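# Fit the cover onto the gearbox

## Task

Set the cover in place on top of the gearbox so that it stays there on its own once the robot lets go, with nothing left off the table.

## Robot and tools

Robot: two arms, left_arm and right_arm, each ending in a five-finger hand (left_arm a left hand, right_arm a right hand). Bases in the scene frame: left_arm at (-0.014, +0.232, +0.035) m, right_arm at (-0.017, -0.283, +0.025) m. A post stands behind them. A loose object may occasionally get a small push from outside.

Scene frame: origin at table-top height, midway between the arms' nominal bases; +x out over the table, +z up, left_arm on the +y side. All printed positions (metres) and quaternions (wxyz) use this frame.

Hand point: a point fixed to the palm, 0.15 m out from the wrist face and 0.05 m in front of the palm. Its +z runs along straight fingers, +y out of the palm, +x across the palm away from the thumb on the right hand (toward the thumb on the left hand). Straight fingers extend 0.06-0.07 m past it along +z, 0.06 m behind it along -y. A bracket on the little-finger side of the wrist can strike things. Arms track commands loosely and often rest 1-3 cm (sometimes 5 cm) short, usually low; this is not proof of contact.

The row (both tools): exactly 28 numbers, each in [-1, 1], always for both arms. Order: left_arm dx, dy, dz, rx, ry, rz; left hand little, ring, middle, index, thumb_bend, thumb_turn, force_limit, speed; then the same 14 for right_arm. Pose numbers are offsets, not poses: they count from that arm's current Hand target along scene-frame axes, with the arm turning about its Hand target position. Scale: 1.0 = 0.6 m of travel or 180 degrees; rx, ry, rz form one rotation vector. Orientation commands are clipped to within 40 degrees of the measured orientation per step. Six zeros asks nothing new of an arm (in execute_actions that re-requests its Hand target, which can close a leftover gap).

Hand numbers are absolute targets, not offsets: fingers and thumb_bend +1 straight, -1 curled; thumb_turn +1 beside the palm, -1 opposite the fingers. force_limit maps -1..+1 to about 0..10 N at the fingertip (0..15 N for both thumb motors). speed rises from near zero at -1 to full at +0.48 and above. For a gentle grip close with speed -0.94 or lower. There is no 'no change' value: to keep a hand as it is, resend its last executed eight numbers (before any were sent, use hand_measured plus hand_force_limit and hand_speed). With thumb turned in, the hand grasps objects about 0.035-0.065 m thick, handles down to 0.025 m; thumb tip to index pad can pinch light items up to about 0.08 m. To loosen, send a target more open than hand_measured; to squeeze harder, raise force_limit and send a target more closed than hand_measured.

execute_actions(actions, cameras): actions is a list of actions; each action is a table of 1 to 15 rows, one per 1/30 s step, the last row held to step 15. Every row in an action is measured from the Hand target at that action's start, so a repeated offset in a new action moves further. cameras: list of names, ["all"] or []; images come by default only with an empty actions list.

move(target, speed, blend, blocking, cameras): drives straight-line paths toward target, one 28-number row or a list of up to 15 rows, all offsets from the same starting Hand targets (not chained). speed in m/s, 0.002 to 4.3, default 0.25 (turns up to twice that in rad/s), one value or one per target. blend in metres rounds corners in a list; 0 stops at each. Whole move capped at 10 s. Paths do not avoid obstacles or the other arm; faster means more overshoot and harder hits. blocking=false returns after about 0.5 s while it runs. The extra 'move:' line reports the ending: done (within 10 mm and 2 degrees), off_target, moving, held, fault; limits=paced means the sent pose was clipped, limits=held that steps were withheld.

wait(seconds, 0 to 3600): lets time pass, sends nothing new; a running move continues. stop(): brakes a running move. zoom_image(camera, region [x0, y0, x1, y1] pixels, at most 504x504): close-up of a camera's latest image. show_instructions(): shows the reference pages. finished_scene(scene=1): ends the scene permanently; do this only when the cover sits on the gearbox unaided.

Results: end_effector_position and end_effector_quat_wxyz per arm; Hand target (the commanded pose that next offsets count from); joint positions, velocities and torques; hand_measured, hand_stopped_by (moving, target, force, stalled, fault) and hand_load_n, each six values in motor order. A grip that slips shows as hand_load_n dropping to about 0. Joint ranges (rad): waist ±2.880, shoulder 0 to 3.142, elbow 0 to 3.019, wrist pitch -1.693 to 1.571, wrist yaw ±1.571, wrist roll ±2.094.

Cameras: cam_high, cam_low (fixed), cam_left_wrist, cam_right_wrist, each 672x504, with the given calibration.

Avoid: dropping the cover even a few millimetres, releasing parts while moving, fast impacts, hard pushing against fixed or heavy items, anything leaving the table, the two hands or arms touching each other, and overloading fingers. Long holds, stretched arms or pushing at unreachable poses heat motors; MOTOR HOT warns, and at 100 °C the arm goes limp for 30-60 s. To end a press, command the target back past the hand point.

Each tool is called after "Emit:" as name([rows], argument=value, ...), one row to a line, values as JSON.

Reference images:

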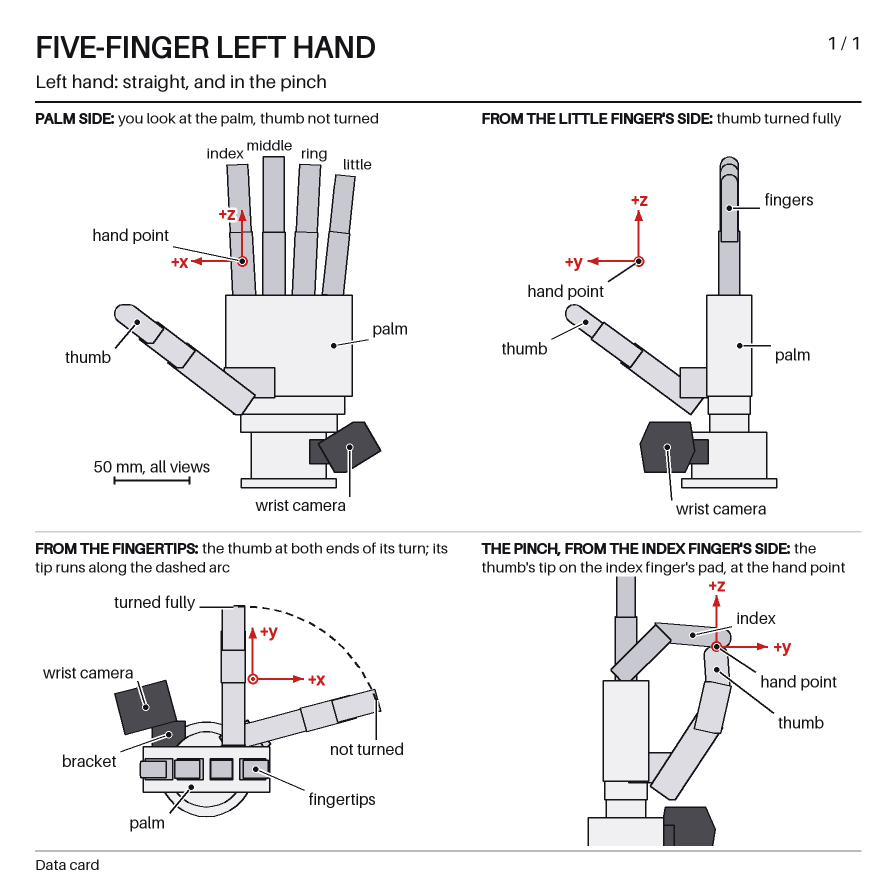

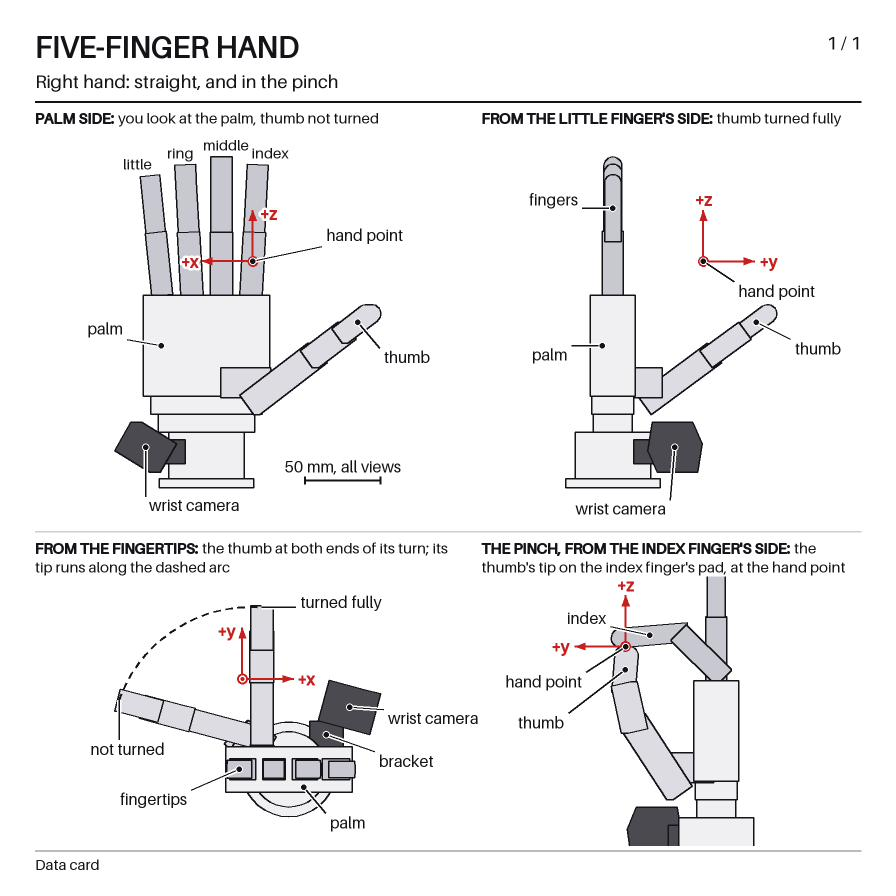

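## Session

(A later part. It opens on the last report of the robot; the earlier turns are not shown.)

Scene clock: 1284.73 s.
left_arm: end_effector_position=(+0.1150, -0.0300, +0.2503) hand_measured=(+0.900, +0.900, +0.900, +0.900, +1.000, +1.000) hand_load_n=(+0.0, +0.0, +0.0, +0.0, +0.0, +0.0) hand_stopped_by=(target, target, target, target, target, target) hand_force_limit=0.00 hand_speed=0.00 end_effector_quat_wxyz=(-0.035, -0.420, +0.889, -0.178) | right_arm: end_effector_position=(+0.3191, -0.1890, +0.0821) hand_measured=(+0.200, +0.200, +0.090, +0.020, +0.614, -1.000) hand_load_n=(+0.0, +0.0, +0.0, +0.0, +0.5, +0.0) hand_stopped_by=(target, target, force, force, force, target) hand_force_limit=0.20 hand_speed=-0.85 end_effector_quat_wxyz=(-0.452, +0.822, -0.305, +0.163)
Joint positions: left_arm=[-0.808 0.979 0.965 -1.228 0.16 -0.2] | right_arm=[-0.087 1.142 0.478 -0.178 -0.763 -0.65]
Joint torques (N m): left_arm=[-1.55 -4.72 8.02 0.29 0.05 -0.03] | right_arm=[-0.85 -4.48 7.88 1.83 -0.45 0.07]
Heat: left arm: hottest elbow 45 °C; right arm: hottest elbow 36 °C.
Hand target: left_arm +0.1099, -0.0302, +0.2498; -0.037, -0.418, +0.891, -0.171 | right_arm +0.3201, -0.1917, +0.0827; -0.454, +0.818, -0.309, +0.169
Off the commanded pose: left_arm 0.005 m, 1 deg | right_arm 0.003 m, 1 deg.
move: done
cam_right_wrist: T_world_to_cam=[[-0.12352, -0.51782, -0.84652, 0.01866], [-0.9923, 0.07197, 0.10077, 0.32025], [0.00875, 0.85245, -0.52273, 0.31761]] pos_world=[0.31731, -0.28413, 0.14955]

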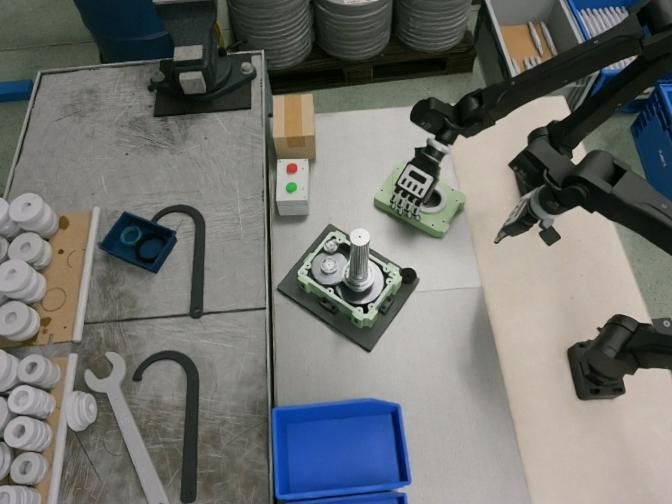

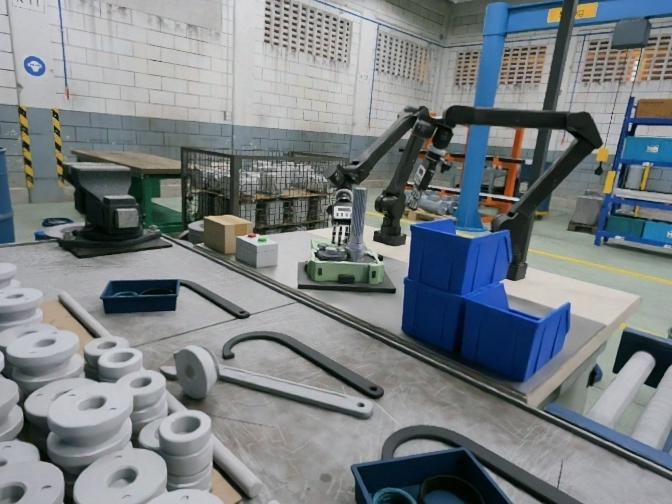

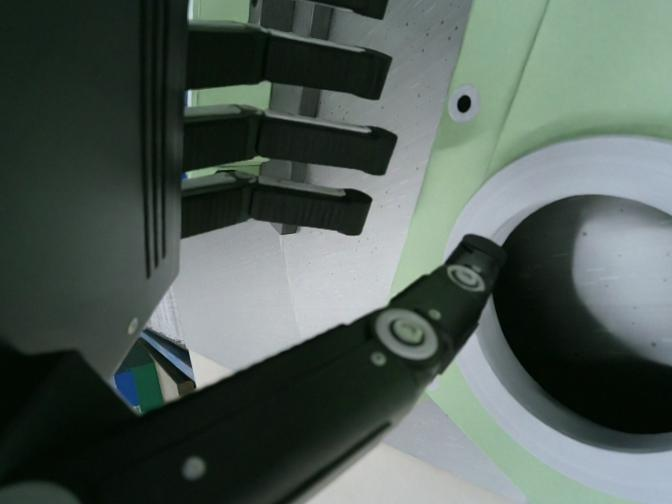

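Emit:
move([
  [0, 0, 0, 0, 0, 0, 0.90, 0.90, 0.90, 0.90, 1, 1, 0, 0, 0, 0, 0.195, 0, 0, 0, 0.2, 0.2, 0.2, 0.2, 0.8, -1, 0.2, 0],
  [0, 0, 0, 0, 0, 0, 0.90, 0.90, 0.90, 0.90, 1, 1, 0, 0, -0.1007, -0.0067, 0.195, -0.0741, 0.3516, -0.4659, -0.95, -0.95, 1, 1, 1, 1, 0, 0.2],
  [0, 0, 0, 0, 0, 0, 0.90, 0.90, 0.90, 0.90, 1, 1, 0, 0, -0.1007, -0.0067, 0.08, -0.0741, 0.3516, -0.4659, -0.95, -0.95, 1, 1, 1, 1, 0, 0.2],
], cameras=["cam_high", "cam_low", "cam_right_wrist"], speed=[0.12, 0.6, 0.1])

Emit:
zoom_image(camera="cam_high", region=[365, 145, 465, 245])

Scene clock: 1385.87 s.
left_arm: end_effector_position=(+0.1150, -0.0300, +0.2503) hand_measured=(+0.900, +0.900, +0.900, +0.900, +1.000, +1.000) hand_load_n=(+0.0, +0.0, +0.0, +0.0, +0.0, +0.0) hand_stopped_by=(target, target, target, target, target, target) hand_force_limit=0.00 hand_speed=0.00 end_effector_quat_wxyz=(-0.035, -0.420, +0.889, -0.178) | right_arm: end_effector_position=(+0.2591, -0.1983, +0.1355) hand_measured=(-0.950, -0.950, +1.000, +1.000, +1.000, +1.000) hand_load_n=(+0.0, +0.0, +0.0, +0.0, +0.0, +0.0) hand_stopped_by=(target, target, target, target, target, target) hand_force_limit=0.00 hand_speed=0.20 end_effector_quat_wxyz=(-0.062, -0.423, +0.904, -0.029)
Joint positions: left_arm=[-0.808 0.979 0.965 -1.228 0.16 -0.2] | right_arm=[0.142 1.261 0.911 -1.322 0.092 0.835]
Joint torques (N m): left_arm=[-1.44 -4.89 8.01 0.28 0.05 -0.03] | right_arm=[0.56 -5.6 8.24 -0.06 0.19 0.09]
Heat: left arm: hottest elbow 45 °C; right arm: hottest elbow 36 °C.
Hand target: left_arm +0.1099, -0.0302, +0.2498; -0.037, -0.418, +0.891, -0.171 | right_arm +0.2597, -0.1958, +0.1308; -0.064, -0.424, +0.903, -0.030
Off the commanded pose: left_arm 0.005 m, 1 deg | right_arm 0.005 m, 0 deg.
move: done; target 2's new numbers were sent with right_arm's hand 0.016 m and 1 deg from that target
cam_right_wrist: T_world_to_cam=[[-0.90533, 0.42419, -0.02121, 0.32914], [0.3739, 0.81969, 0.43394, 0.00513], [0.20146, 0.38493, -0.90069, 0.26263]] pos_world=[0.24315, -0.24492, 0.2413]

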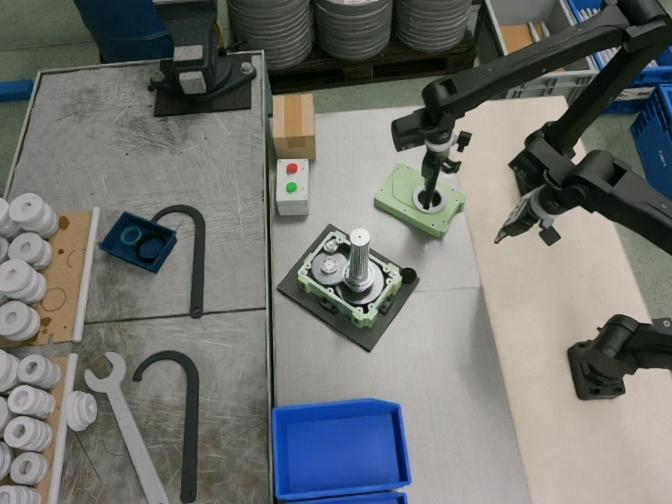

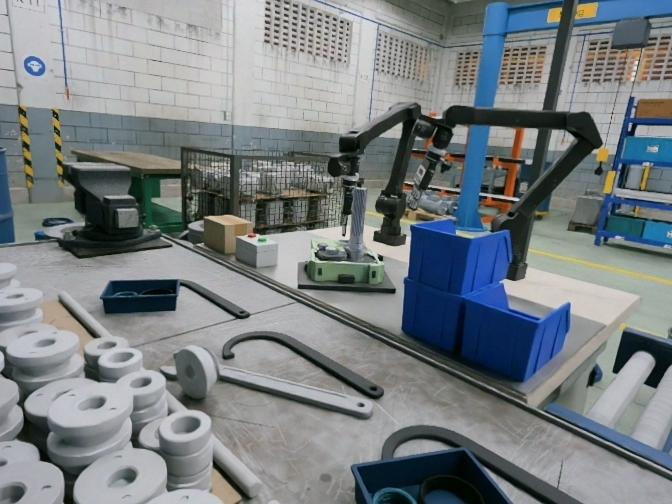

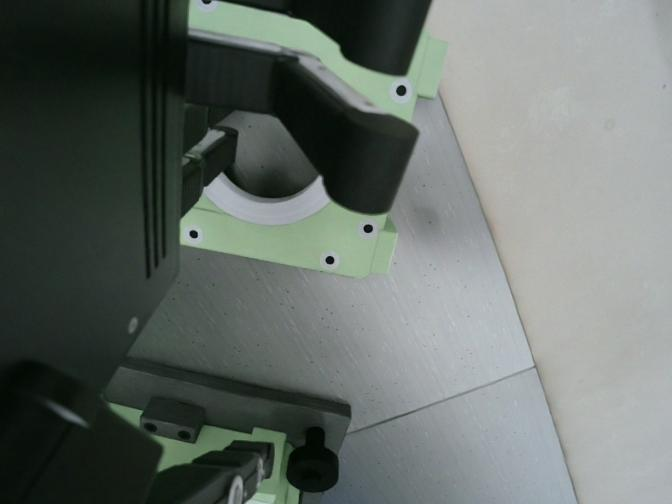

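Scaled by 5.040 from the camera's image (finer frame: 960x720).

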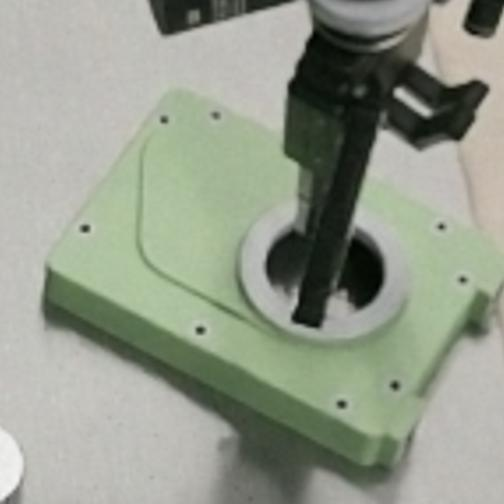

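Emit:
execute_actions(actions=[])

Scene clock: 1423.97 s.
left_arm: end_effector_position=(+0.1150, -0.0300, +0.2503) hand_measured=(+0.900, +0.900, +0.900, +0.900, +1.000, +1.000) hand_load_n=(+0.0, +0.0, +0.0, +0.0, -0.5, +0.0) hand_stopped_by=(target, target, target, target, target, target) hand_force_limit=0.00 hand_speed=0.00 end_effector_quat_wxyz=(-0.035, -0.420, +0.889, -0.178) | right_arm: end_effector_position=(+0.2591, -0.1983, +0.1355) hand_measured=(-0.950, -0.950, +1.000, +1.000, +1.000, +1.000) hand_load_n=(+0.0, +0.0, +0.0, +0.0, +0.0, +0.0) hand_stopped_by=(target, target, target, target, target, target) hand_force_limit=0.00 hand_speed=0.20 end_effector_quat_wxyz=(-0.062, -0.423, +0.904, -0.029)
Joint positions: left_arm=[-0.808 0.979 0.965 -1.228 0.16 -0.2] | right_arm=[0.142 1.261 0.911 -1.322 0.092 0.835]
Joint velocities: within noise
Joint torques (N m): left_arm=[-1.49 -4.72 8.02 0.27 0.05 -0.02] | right_arm=[1.14 -5.13 8.17 0.01 0.21 0.06]
Heat: left arm: hottest elbow 45 °C; right arm: hottest elbow 36 °C.
Hand target: left_arm +0.1099, -0.0302, +0.2498; -0.037, -0.418, +0.891, -0.171 | right_arm +0.2597, -0.1958, +0.1308; -0.064, -0.424, +0.903, -0.030
Off the commanded pose: left_arm 0.005 m, 1 deg | right_arm 0.005 m, 0 deg.
camera_calibration:
cam_left_wrist: T_world_to_cam=[[0.54998, -0.74172, 0.38389, -0.1911], [-0.77861, -0.28907, 0.55697, -0.05528], [-0.30214, -0.60522, -0.73649, 0.31326]] pos_world=[0.15671, 0.03187, 0.33487]
cam_right_wrist: T_world_to_cam=[[-0.90533, 0.42419, -0.02121, 0.32914], [0.3739, 0.81969, 0.43394, 0.00513], [0.20146, 0.38493, -0.90069, 0.26263]] pos_world=[0.24315, -0.24492, 0.2413]

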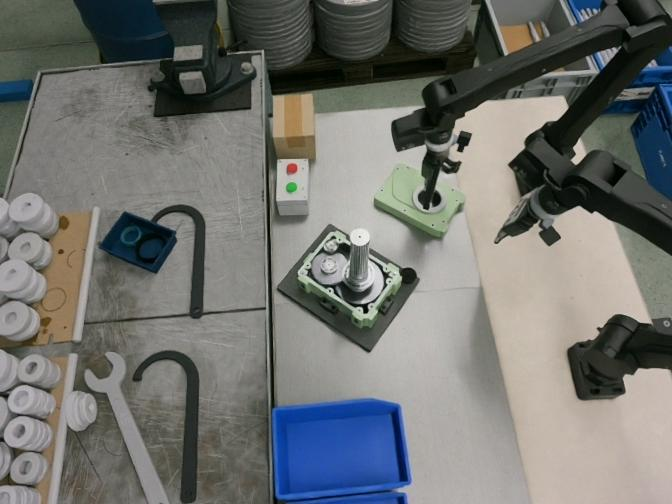

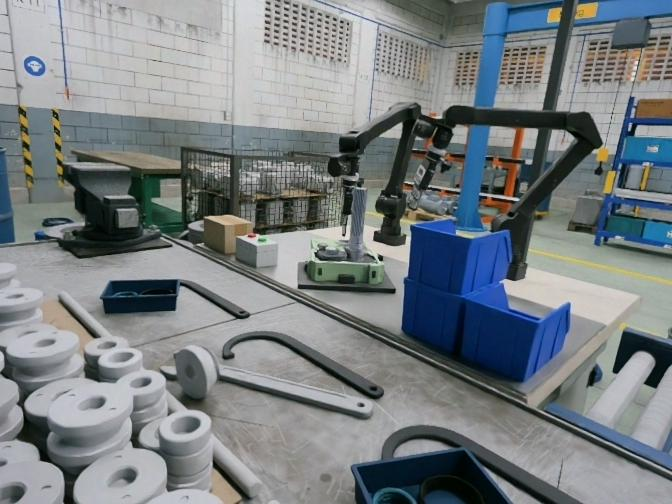

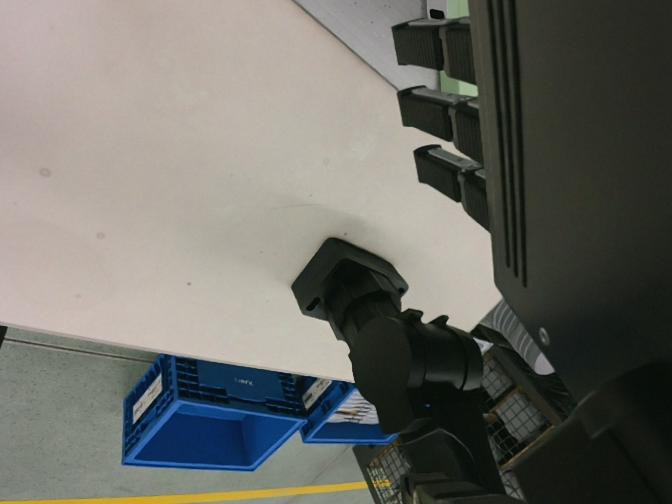

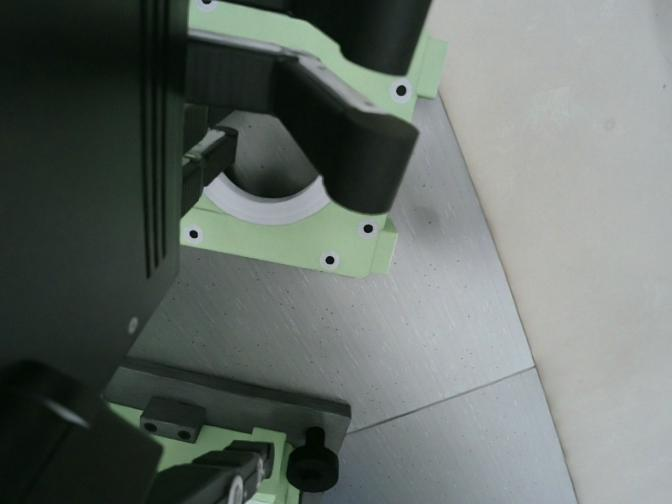

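Emit:
zoom_image(camera="cam_right_wrist", region=[180, 0, 480, 300])

Emit:
zoom_image(camera="cam_high", region=[350, 140, 490, 260])

Emit:
zoom_image(camera="cam_low", region=[290, 120, 430, 300])

Scaled by 1.680 from the camera's image (finer frame: 960x720).

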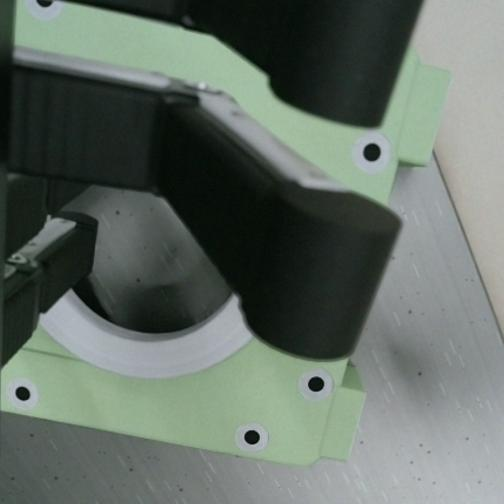

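Scaled by 3.600 from the camera's image (finer frame: 960x720).

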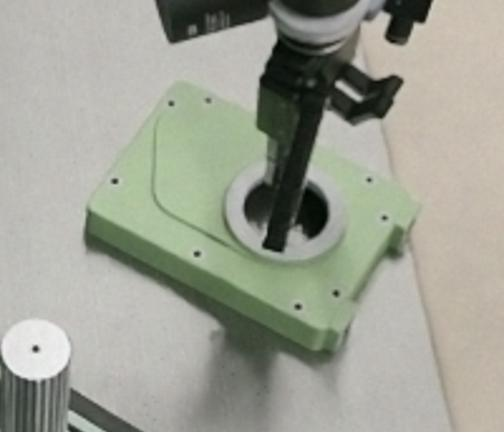

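Scaled by 2.800 from the camera's image (finer frame: 960x720).

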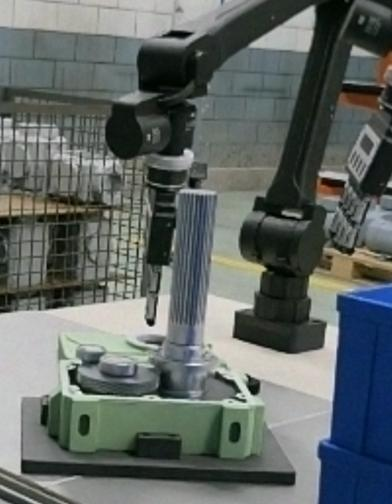

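Emit:
move(target=[0,0,0,0,0,0,0.90,0.90,0.90,0.90,1,1,0,0, 0,0,-0.0597,0,0,0,-0.95,-0.95,1,1,1,1,0,0.2], speed=0.08, cameras=["cam_high","cam_right_wrist"])

Scene clock: 1675.83 s.
left_arm: end_effector_position=(+0.1150, -0.0300, +0.2503) hand_measured=(+0.900, +0.900, +0.900, +0.900, +1.000, +1.000) hand_load_n=(+0.0, +0.0, +0.0, +0.0, +0.0, +0.0) hand_stopped_by=(target, target, target, target, target, target) hand_force_limit=0.00 hand_speed=0.00 end_effector_quat_wxyz=(-0.035, -0.420, +0.889, -0.178) | right_arm: end_effector_position=(+0.2617, -0.1956, +0.1021) hand_measured=(-0.950, -0.950, +1.000, +1.000, +1.000, +1.000) hand_load_n=(+0.0, +0.0, -1.5, +0.0, +0.0, +0.0) hand_stopped_by=(target, target, target, target, target, target) hand_force_limit=0.00 hand_speed=0.20 end_effector_quat_wxyz=(-0.056, -0.425, +0.903, -0.028)
Joint positions: left_arm=[-0.808 0.979 0.965 -1.228 0.16 -0.2] | right_arm=[0.147 1.301 0.852 -1.213 0.086 0.835]
Joint torques (N m): left_arm=[-1.38 -4.72 8.02 0.31 0.06 -0.04] | right_arm=[0.79 -4.78 7.49 0.05 0.39 0.06]
Heat: left arm: hottest elbow 45 °C; right arm: hottest elbow 35 °C.
Hand target: left_arm +0.1099, -0.0302, +0.2498; -0.037, -0.418, +0.891, -0.171 | right_arm +0.2597, -0.1958, +0.0949; -0.063, -0.424, +0.903, -0.030
Off the commanded pose: left_arm 0.005 m, 1 deg | right_arm 0.007 m, 1 deg.
move: done
cam_right_wrist: T_world_to_cam=[[-0.90665, 0.42108, -0.02618, 0.32993], [0.36711, 0.81798, 0.44288, 0.01698], [0.2079, 0.39192, -0.8962, 0.23017]] pos_world=[0.24504, -0.24303, 0.20739]

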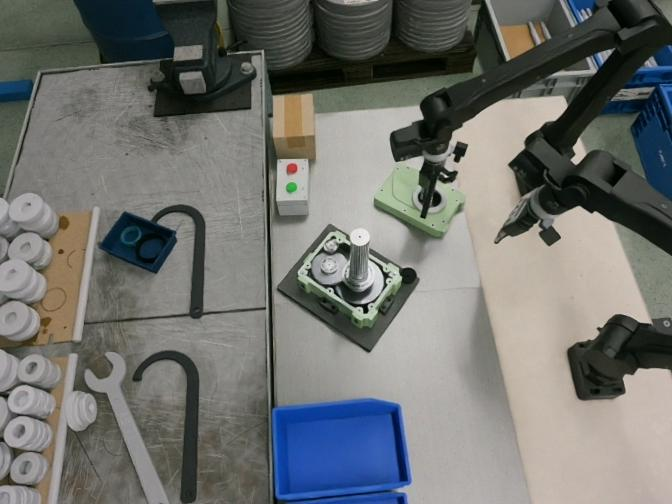

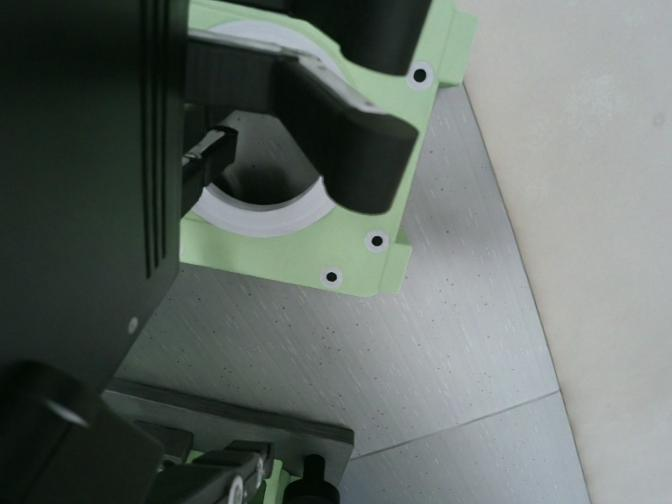

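Emit:
zoom_image(camera="cam_high", region=[370, 120, 480, 250])

Emit:
zoom_image(camera="cam_right_wrist", region=[120, 0, 480, 360])

Scaled by 3.877 from the camera's image (finer frame: 960x720).

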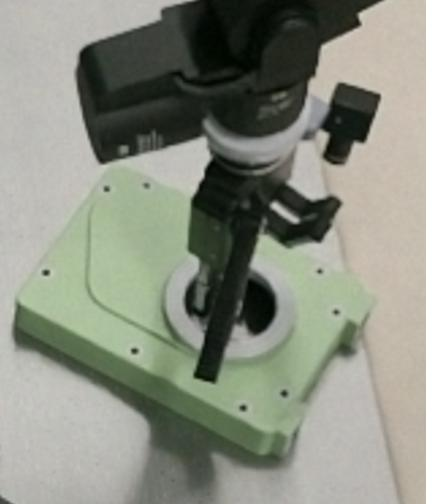

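Scaled by 1.400 from the camera's image (finer frame: 960x720).

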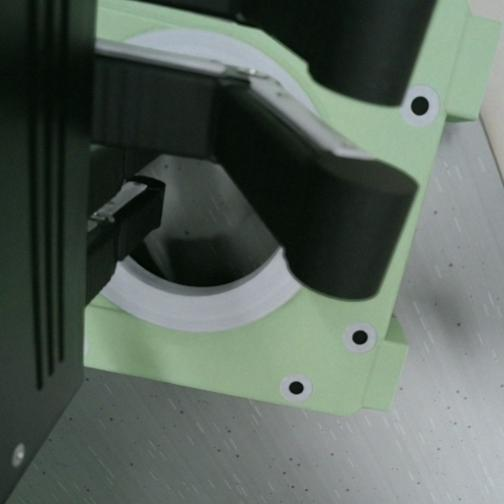

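Emit:
move(target=[0,0,0,0,0,0,0.90,0.90,0.90,0.90,1,1,0,0, 0,0,-0.0167,0,0,0,-0.95,-0.95,1,1,1,1,0,0.2], speed=0.05, cameras=["cam_high","cam_right_wrist"])

Emit:
zoom_image(camera="cam_right_wrist", region=[160, 20, 400, 260])

Scene clock: 1694.83 s.
left_arm: end_effector_position=(+0.1150, -0.0300, +0.2503) hand_measured=(+0.900, +0.900, +0.900, +0.900, +1.000, +1.000) hand_load_n=(+0.0, +0.0, +0.0, +0.0, -0.5, +0.0) hand_stopped_by=(target, target, target, target, target, target) hand_force_limit=0.00 hand_speed=0.00 end_effector_quat_wxyz=(-0.035, -0.420, +0.889, -0.178) | right_arm: end_effector_position=(+0.2609, -0.1961, +0.0915) hand_measured=(-0.950, -0.950, +1.000, +1.000, +1.000, +1.000) hand_load_n=(+0.0, +0.0, -0.5, +0.0, +0.0, +0.0) hand_stopped_by=(target, target, target, target, target, target) hand_force_limit=0.00 hand_speed=0.20 end_effector_quat_wxyz=(-0.058, -0.425, +0.903, -0.028)
Joint positions: left_arm=[-0.808 0.979 0.965 -1.228 0.16 -0.2] | right_arm=[0.147 1.316 0.834 -1.184 0.088 0.835]
Joint torques (N m): left_arm=[-1.38 -4.95 8.03 0.25 0.06 -0.03] | right_arm=[0.38 -4.89 7.54 0.06 0.32 0.07]
Heat: left arm: hottest elbow 45 °C; right arm: hottest elbow 35 °C.
Hand target: left_arm +0.1099, -0.0302, +0.2498; -0.037, -0.418, +0.891, -0.171 | right_arm +0.2597, -0.1958, +0.0849; -0.064, -0.424, +0.903, -0.030
Off the commanded pose: left_arm 0.005 m, 1 deg | right_arm 0.007 m, 1 deg.
move: done
cam_right_wrist: T_world_to_cam=[[-0.90679, 0.42086, -0.02462, 0.32897], [0.3682, 0.81907, 0.43994, 0.02251], [0.20532, 0.38987, -0.89769, 0.22146]] pos_world=[0.24455, -0.24322, 0.197]

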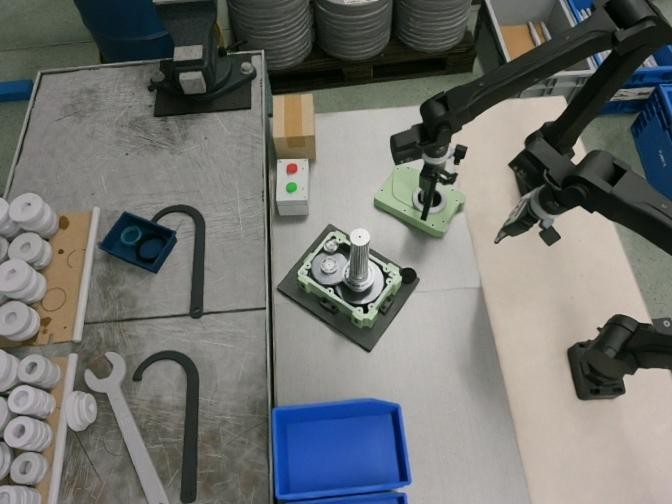

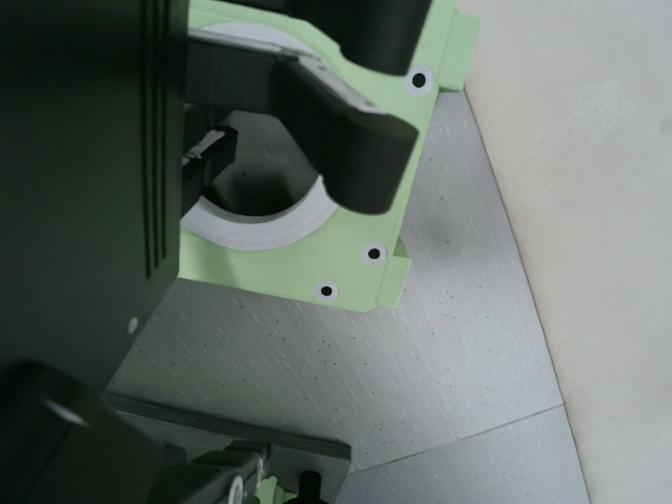

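Scaled by 2.100 from the camera's image (finer frame: 960x720).

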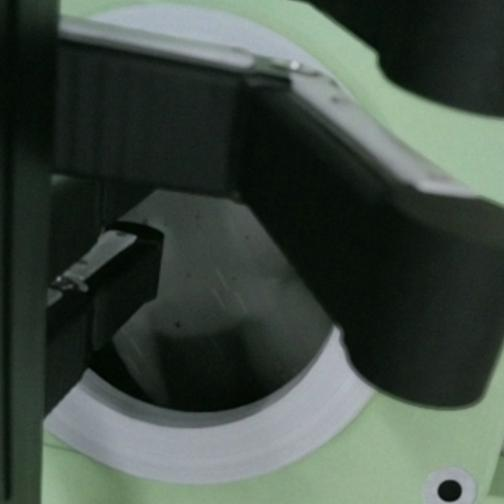

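Emit:
move([
  [0,0,0,0,0,0,0.90,0.90,0.90,0.90,1,1,0,0, 0.0128,-0.0107,0.0,0,0,0,-0.95,-0.95,0.5,0.5,1,1,0,0.0],
  [0,0,0,0,0,0,0.90,0.90,0.90,0.90,1,1,0,0, 0.0128,-0.0107,-0.0242,0,0,0,-0.95,-0.95,0.5,0.5,1,1,0,0.0],
], speed=0.05, cameras=["cam_high","cam_right_wrist"])

Emit:
zoom_image(camera="cam_right_wrist", region=[160, 20, 400, 260])

Scene clock: 1705.83 s.
left_arm: end_effector_position=(+0.1150, -0.0300, +0.2503) hand_measured=(+0.900, +0.900, +0.900, +0.900, +1.000, +1.000) hand_load_n=(+0.0, +0.0, +0.0, +0.0, +0.0, +0.0) hand_stopped_by=(target, target, target, target, target, target) hand_force_limit=0.00 hand_speed=0.00 end_effector_quat_wxyz=(-0.035, -0.420, +0.889, -0.178) | right_arm: end_effector_position=(+0.2679, -0.1986, +0.0761) hand_measured=(-0.950, -0.950, +0.558, +0.500, +1.000, +1.000) hand_load_n=(+0.0, +0.0, +0.0, +0.0, +0.0, +0.0) hand_stopped_by=(target, target, force, target, target, target) hand_force_limit=0.00 hand_speed=0.00 end_effector_quat_wxyz=(-0.059, -0.424, +0.903, -0.031)
Joint positions: left_arm=[-0.808 0.979 0.965 -1.228 0.16 -0.2] | right_arm=[0.14 1.356 0.827 -1.136 0.096 0.829]
Joint torques (N m): left_arm=[-1.61 -4.78 8.06 0.28 0.04 -0.04] | right_arm=[-0.97 -5.42 7.47 0.01 0.12 -0.07]
Heat: left arm: hottest elbow 45 °C; right arm: hottest elbow 34 °C.
Hand target: left_arm +0.1099, -0.0302, +0.2498; -0.037, -0.418, +0.891, -0.171 | right_arm +0.2675, -0.2022, +0.0704; -0.063, -0.424, +0.903, -0.030
Off the commanded pose: left_arm 0.005 m, 1 deg | right_arm 0.007 m, 1 deg.
move: done
cam_right_wrist: T_world_to_cam=[[-0.9066, 0.42106, -0.02803, 0.33631], [0.36834, 0.822, 0.43432, 0.02974], [0.20591, 0.38343, -0.90032, 0.20592]] pos_world=[0.25155, -0.24501, 0.18191]

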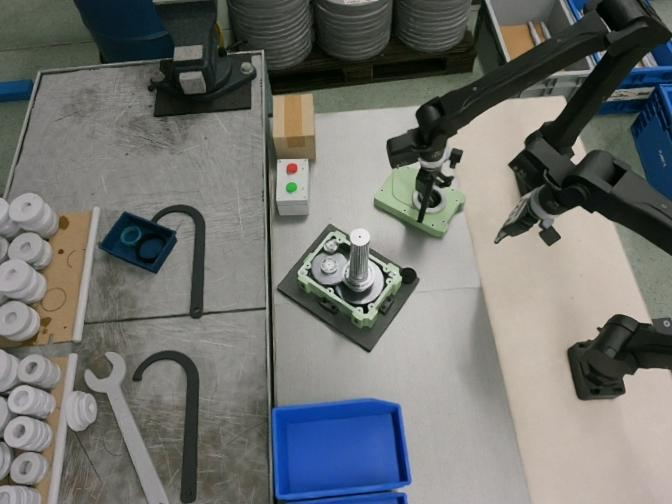

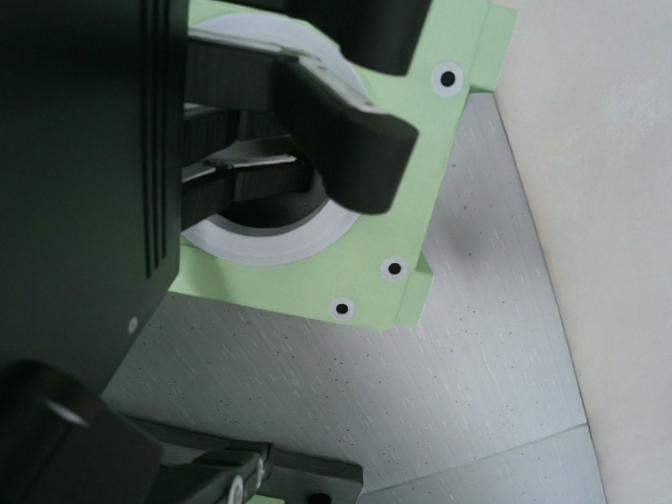

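Scaled by 2.100 from the camera's image (finer frame: 960x720).

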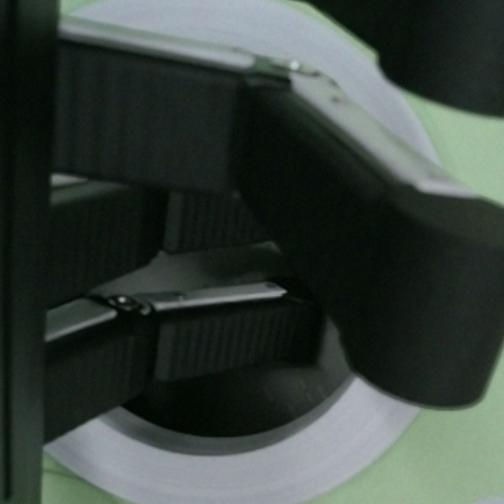

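Emit:
move([
  [0,0,0,0,0,0,0.90,0.90,0.90,0.90,1,1,0,0, 0.0,0.0,0.0,0,0,0,-0.95,-0.95,0.27,0.29,1,1,0,-0.3],
  [0,0,0,0,0,0,0.90,0.90,0.90,0.90,1,1,0,0, 0.0,0.0,-0.02,0,0,0,-0.95,-0.95,0.27,0.29,1,1,0,-0.3],
], speed=0.05, cameras=["cam_high","cam_right_wrist"])

Emit:
zoom_image(camera="cam_right_wrist", region=[160, 20, 400, 260])

Scene clock: 1711.90 s.
left_arm: end_effector_position=(+0.1150, -0.0300, +0.2503) hand_measured=(+0.900, +0.900, +0.900, +0.900, +1.000, +1.000) hand_load_n=(+0.5, +0.0, +0.0, +0.0, +0.0, +0.0) hand_stopped_by=(target, target, target, target, target, target) hand_force_limit=0.00 hand_speed=0.00 end_effector_quat_wxyz=(-0.035, -0.420, +0.889, -0.178) | right_arm: end_effector_position=(+0.2688, -0.1996, +0.0641) hand_measured=(-0.950, -0.950, +0.312, +0.290, +1.000, +1.000) hand_load_n=(+0.5, +0.0, +0.0, +0.0, -0.5, +0.0) hand_stopped_by=(target, target, force, target, target, target) hand_force_limit=0.00 hand_speed=-0.30 end_effector_quat_wxyz=(-0.059, -0.424, +0.903, -0.033)
Joint positions: left_arm=[-0.808 0.979 0.965 -1.228 0.16 -0.2] | right_arm=[0.139 1.376 0.81 -1.098 0.099 0.829]
Joint torques (N m): left_arm=[-1.32 -4.84 8.03 0.29 0.05 -0.03] | right_arm=[-0.91 -5.54 7.17 0.09 0.02 -0.07]
Heat: left arm: hottest elbow 45 °C; right arm: hottest elbow 35 °C.
Hand target: left_arm +0.1099, -0.0302, +0.2498; -0.037, -0.418, +0.891, -0.171 | right_arm +0.2675, -0.2022, +0.0584; -0.063, -0.424, +0.903, -0.030
Off the commanded pose: left_arm 0.005 m, 1 deg | right_arm 0.006 m, 1 deg.
move: done
cam_right_wrist: T_world_to_cam=[[-0.90618, 0.42178, -0.03058, 0.33741], [0.36841, 0.8229, 0.43256, 0.03572], [0.20761, 0.38072, -0.90108, 0.19437]] pos_world=[0.25224, -0.24571, 0.17001]

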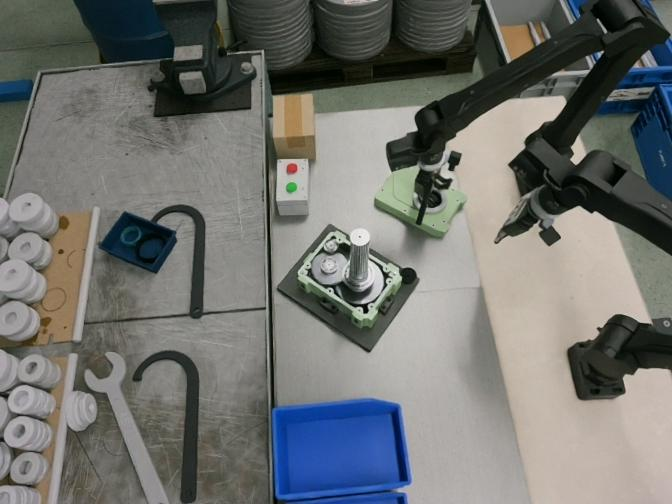

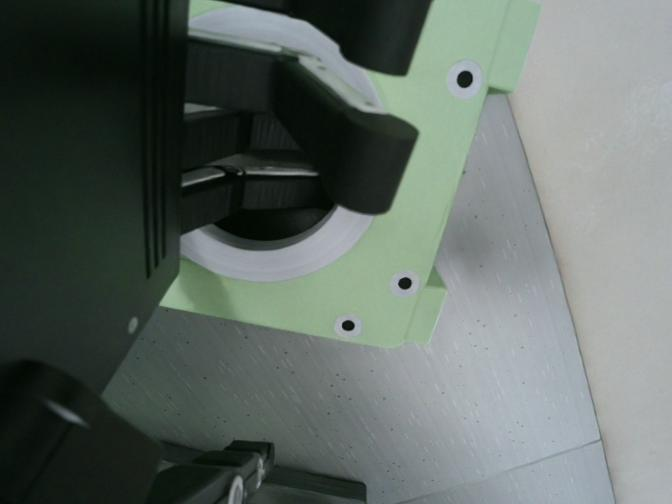

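Scaled by 2.100 from the camera's image (finer frame: 960x720).

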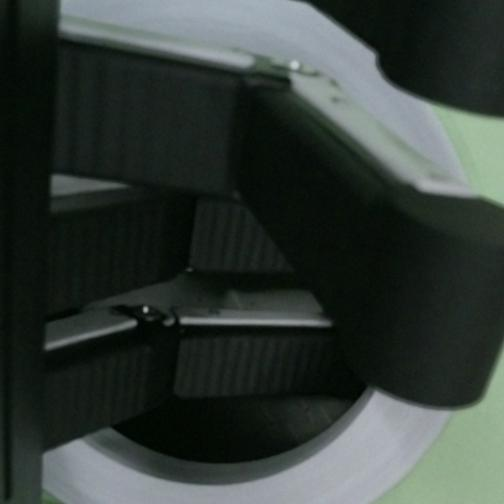

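Emit:
move([
  [0,0,0,0,0,0,0.90,0.90,0.90,0.90,1,1,0,0, -0.0077,0.0064,-0.0067,0,0,0,-0.95,-0.95,0.27,0.29,1,1,0,-0.3],
  [0,0,0,0,0,0,0.90,0.90,0.90,0.90,1,1,0,0, -0.0077,0.0064,-0.0067,0,0,0,-0.95,-0.95,0.12,0.10,1,1,0.6,-0.4],
], speed=0.05, cameras=["cam_high","cam_right_wrist"])

Emit:
zoom_image(camera="cam_right_wrist", region=[160, 20, 400, 260])

Scene clock: 1718.10 s.
left_arm: end_effector_position=(+0.1150, -0.0300, +0.2503) hand_measured=(+0.900, +0.900, +0.900, +0.900, +1.000, +1.000) hand_load_n=(+0.0, +0.0, +0.0, +0.0, +0.0, -0.5) hand_stopped_by=(target, target, target, target, target, target) hand_force_limit=0.00 hand_speed=0.00 end_effector_quat_wxyz=(-0.035, -0.420, +0.889, -0.178) | right_arm: end_effector_position=(+0.2663, -0.2003, +0.0560) hand_measured=(-0.950, -0.950, +0.214, +0.100, +1.000, +1.000) hand_load_n=(+0.0, +0.0, +1.0, +5.0, +0.0, +0.0) hand_stopped_by=(target, target, force, target, target, target) hand_force_limit=0.60 hand_speed=-0.40 end_effector_quat_wxyz=(-0.059, -0.422, +0.904, -0.034)
Joint positions: left_arm=[-0.808 0.979 0.965 -1.228 0.16 -0.2] | right_arm=[0.139 1.382 0.791 -1.072 0.101 0.832]
Joint torques (N m): left_arm=[-1.55 -4.72 8.03 0.29 0.06 -0.02] | right_arm=[0.5 -6.71 7.32 -0.53 -0.11 -0.01]
Heat: left arm: hottest elbow 45 °C; right arm: hottest elbow 35 °C.
Hand target: left_arm +0.1099, -0.0302, +0.2498; -0.037, -0.418, +0.891, -0.171 | right_arm +0.2629, -0.1984, +0.0544; -0.063, -0.424, +0.903, -0.030
Off the commanded pose: left_arm 0.005 m, 1 deg | right_arm 0.004 m, 1 deg.
move: done
cam_right_wrist: T_world_to_cam=[[-0.9048, 0.42456, -0.03292, 0.33551], [0.3704, 0.82281, 0.43103, 0.04028], [0.21008, 0.3778, -0.90174, 0.18668]] pos_world=[0.24943, -0.24611, 0.16202]

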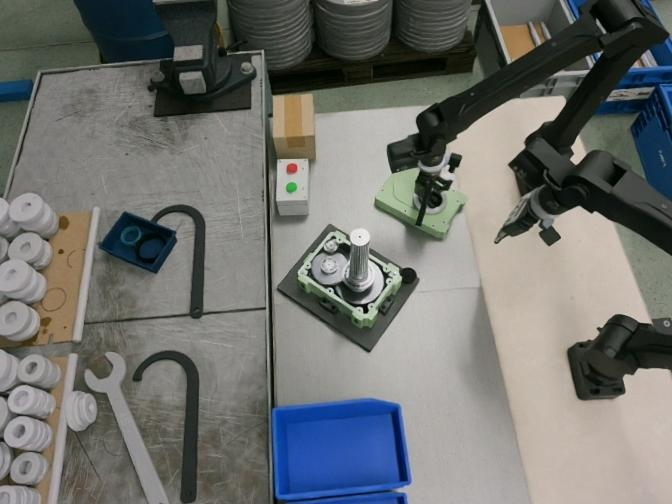

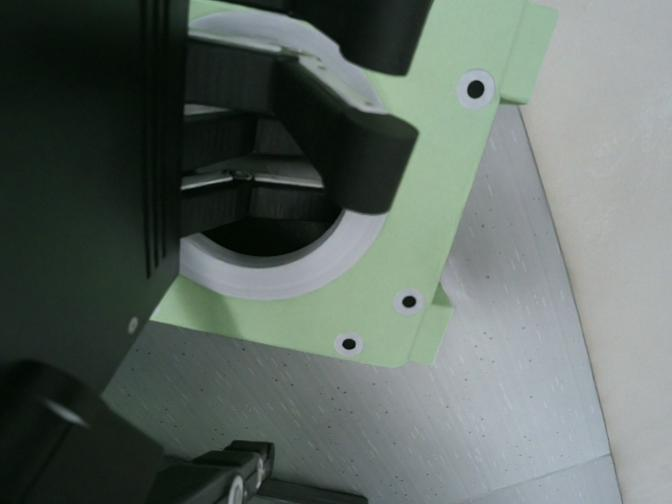

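Scaled by 2.100 from the camera's image (finer frame: 960x720).

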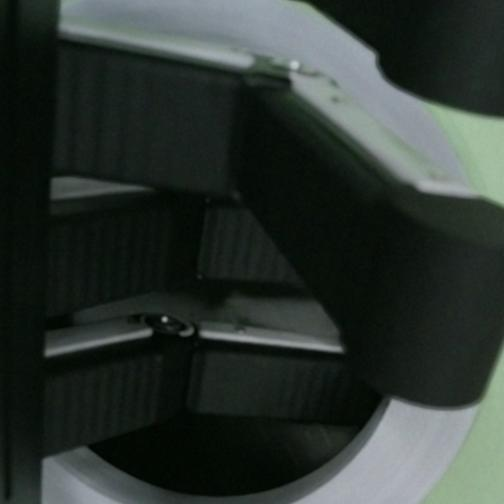

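Emit:
move([
  [0,0,0,0,0,0,0.90,0.90,0.90,0.90,1,1,0,0, 0,0,0.0117,0,0,0,-0.95,-0.95,0.12,0.10,1,1,0.6,-0.4],
  [0,0,0,0,0,0,0.90,0.90,0.90,0.90,1,1,0,0, 0,0,0.0117,0,0,0,-0.95,-0.95,0.10,0.08,1,1,0.8,-0.4],
], speed=0.05, cameras=["cam_high","cam_right_wrist"])

Emit:
zoom_image(camera="cam_right_wrist", region=[160, 20, 400, 260])

Scene clock: 1723.20 s.
left_arm: end_effector_position=(+0.1150, -0.0300, +0.2503) hand_measured=(+0.900, +0.900, +0.900, +0.900, +1.000, +1.000) hand_load_n=(+0.0, +0.0, +0.0, +0.0, +0.0, +0.0) hand_stopped_by=(target, target, target, target, target, target) hand_force_limit=0.00 hand_speed=0.00 end_effector_quat_wxyz=(-0.035, -0.420, +0.889, -0.178) | right_arm: end_effector_position=(+0.2659, -0.1998, +0.0561) hand_measured=(-0.950, -0.950, +0.102, +0.080, +1.000, +1.000) hand_load_n=(+0.0, +0.0, +6.5, +0.0, +0.0, +0.0) hand_stopped_by=(target, target, target, target, target, target) hand_force_limit=0.80 hand_speed=-0.40 end_effector_quat_wxyz=(-0.060, -0.421, +0.905, -0.033)
Joint positions: left_arm=[-0.808 0.979 0.965 -1.228 0.16 -0.2] | right_arm=[0.139 1.382 0.791 -1.074 0.099 0.836]
Joint torques (N m): left_arm=[-1.49 -4.78 8.01 0.27 0.05 -0.02] | right_arm=[0.38 -7.18 8.2 -1.43 -0.05 -0.03]
Heat: left arm: hottest elbow 45 °C; right arm: hottest elbow 34 °C.
Hand target: left_arm +0.1099, -0.0302, +0.2498; -0.037, -0.418, +0.891, -0.171 | right_arm +0.2629, -0.1984, +0.0614; -0.063, -0.424, +0.903, -0.030
Off the commanded pose: left_arm 0.005 m, 1 deg | right_arm 0.006 m, 1 deg.
move: done
cam_right_wrist: T_world_to_cam=[[-0.90331, 0.42793, -0.03025, 0.33509], [0.37433, 0.82069, 0.43166, 0.03846], [0.20955, 0.3786, -0.90153, 0.18688]] pos_world=[0.24913, -0.24571, 0.16201]

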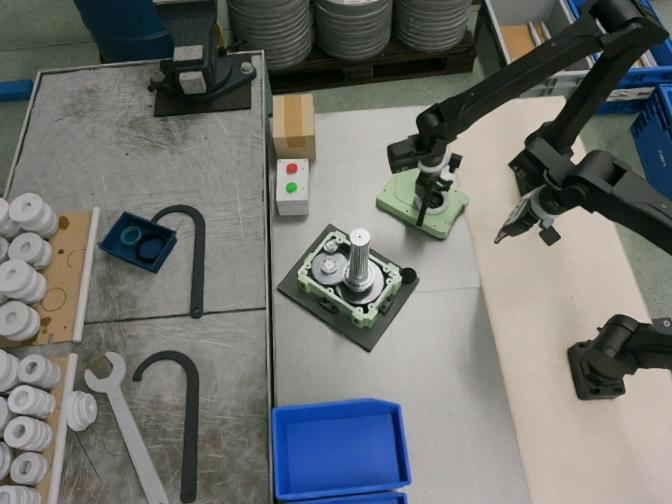

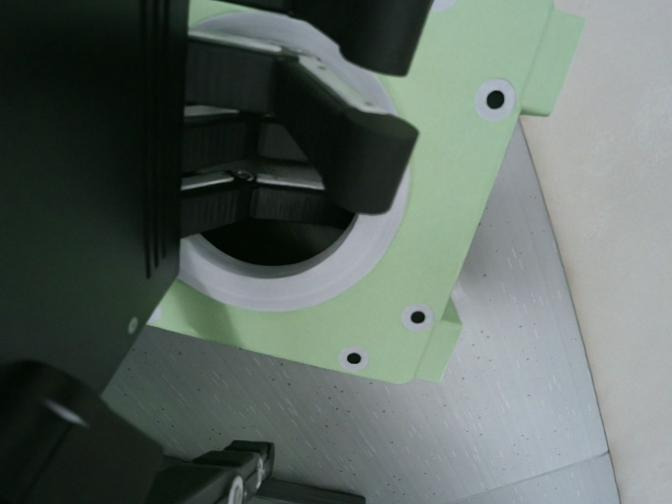

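Scaled by 2.100 from the camera's image (finer frame: 960x720).

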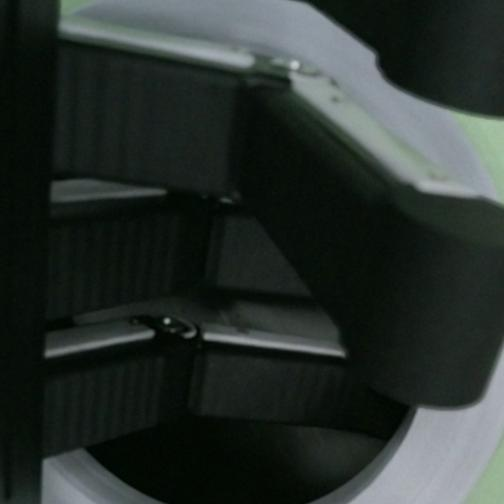

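Emit:
zoom_image(camera="cam_high", region=[360, 140, 480, 260])

Scaled by 4.200 from the camera's image (finer frame: 960x720).

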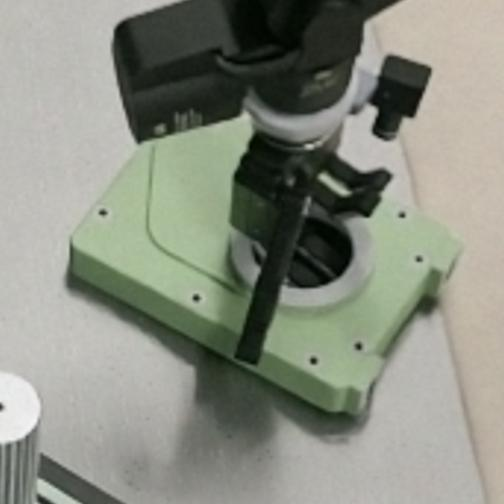

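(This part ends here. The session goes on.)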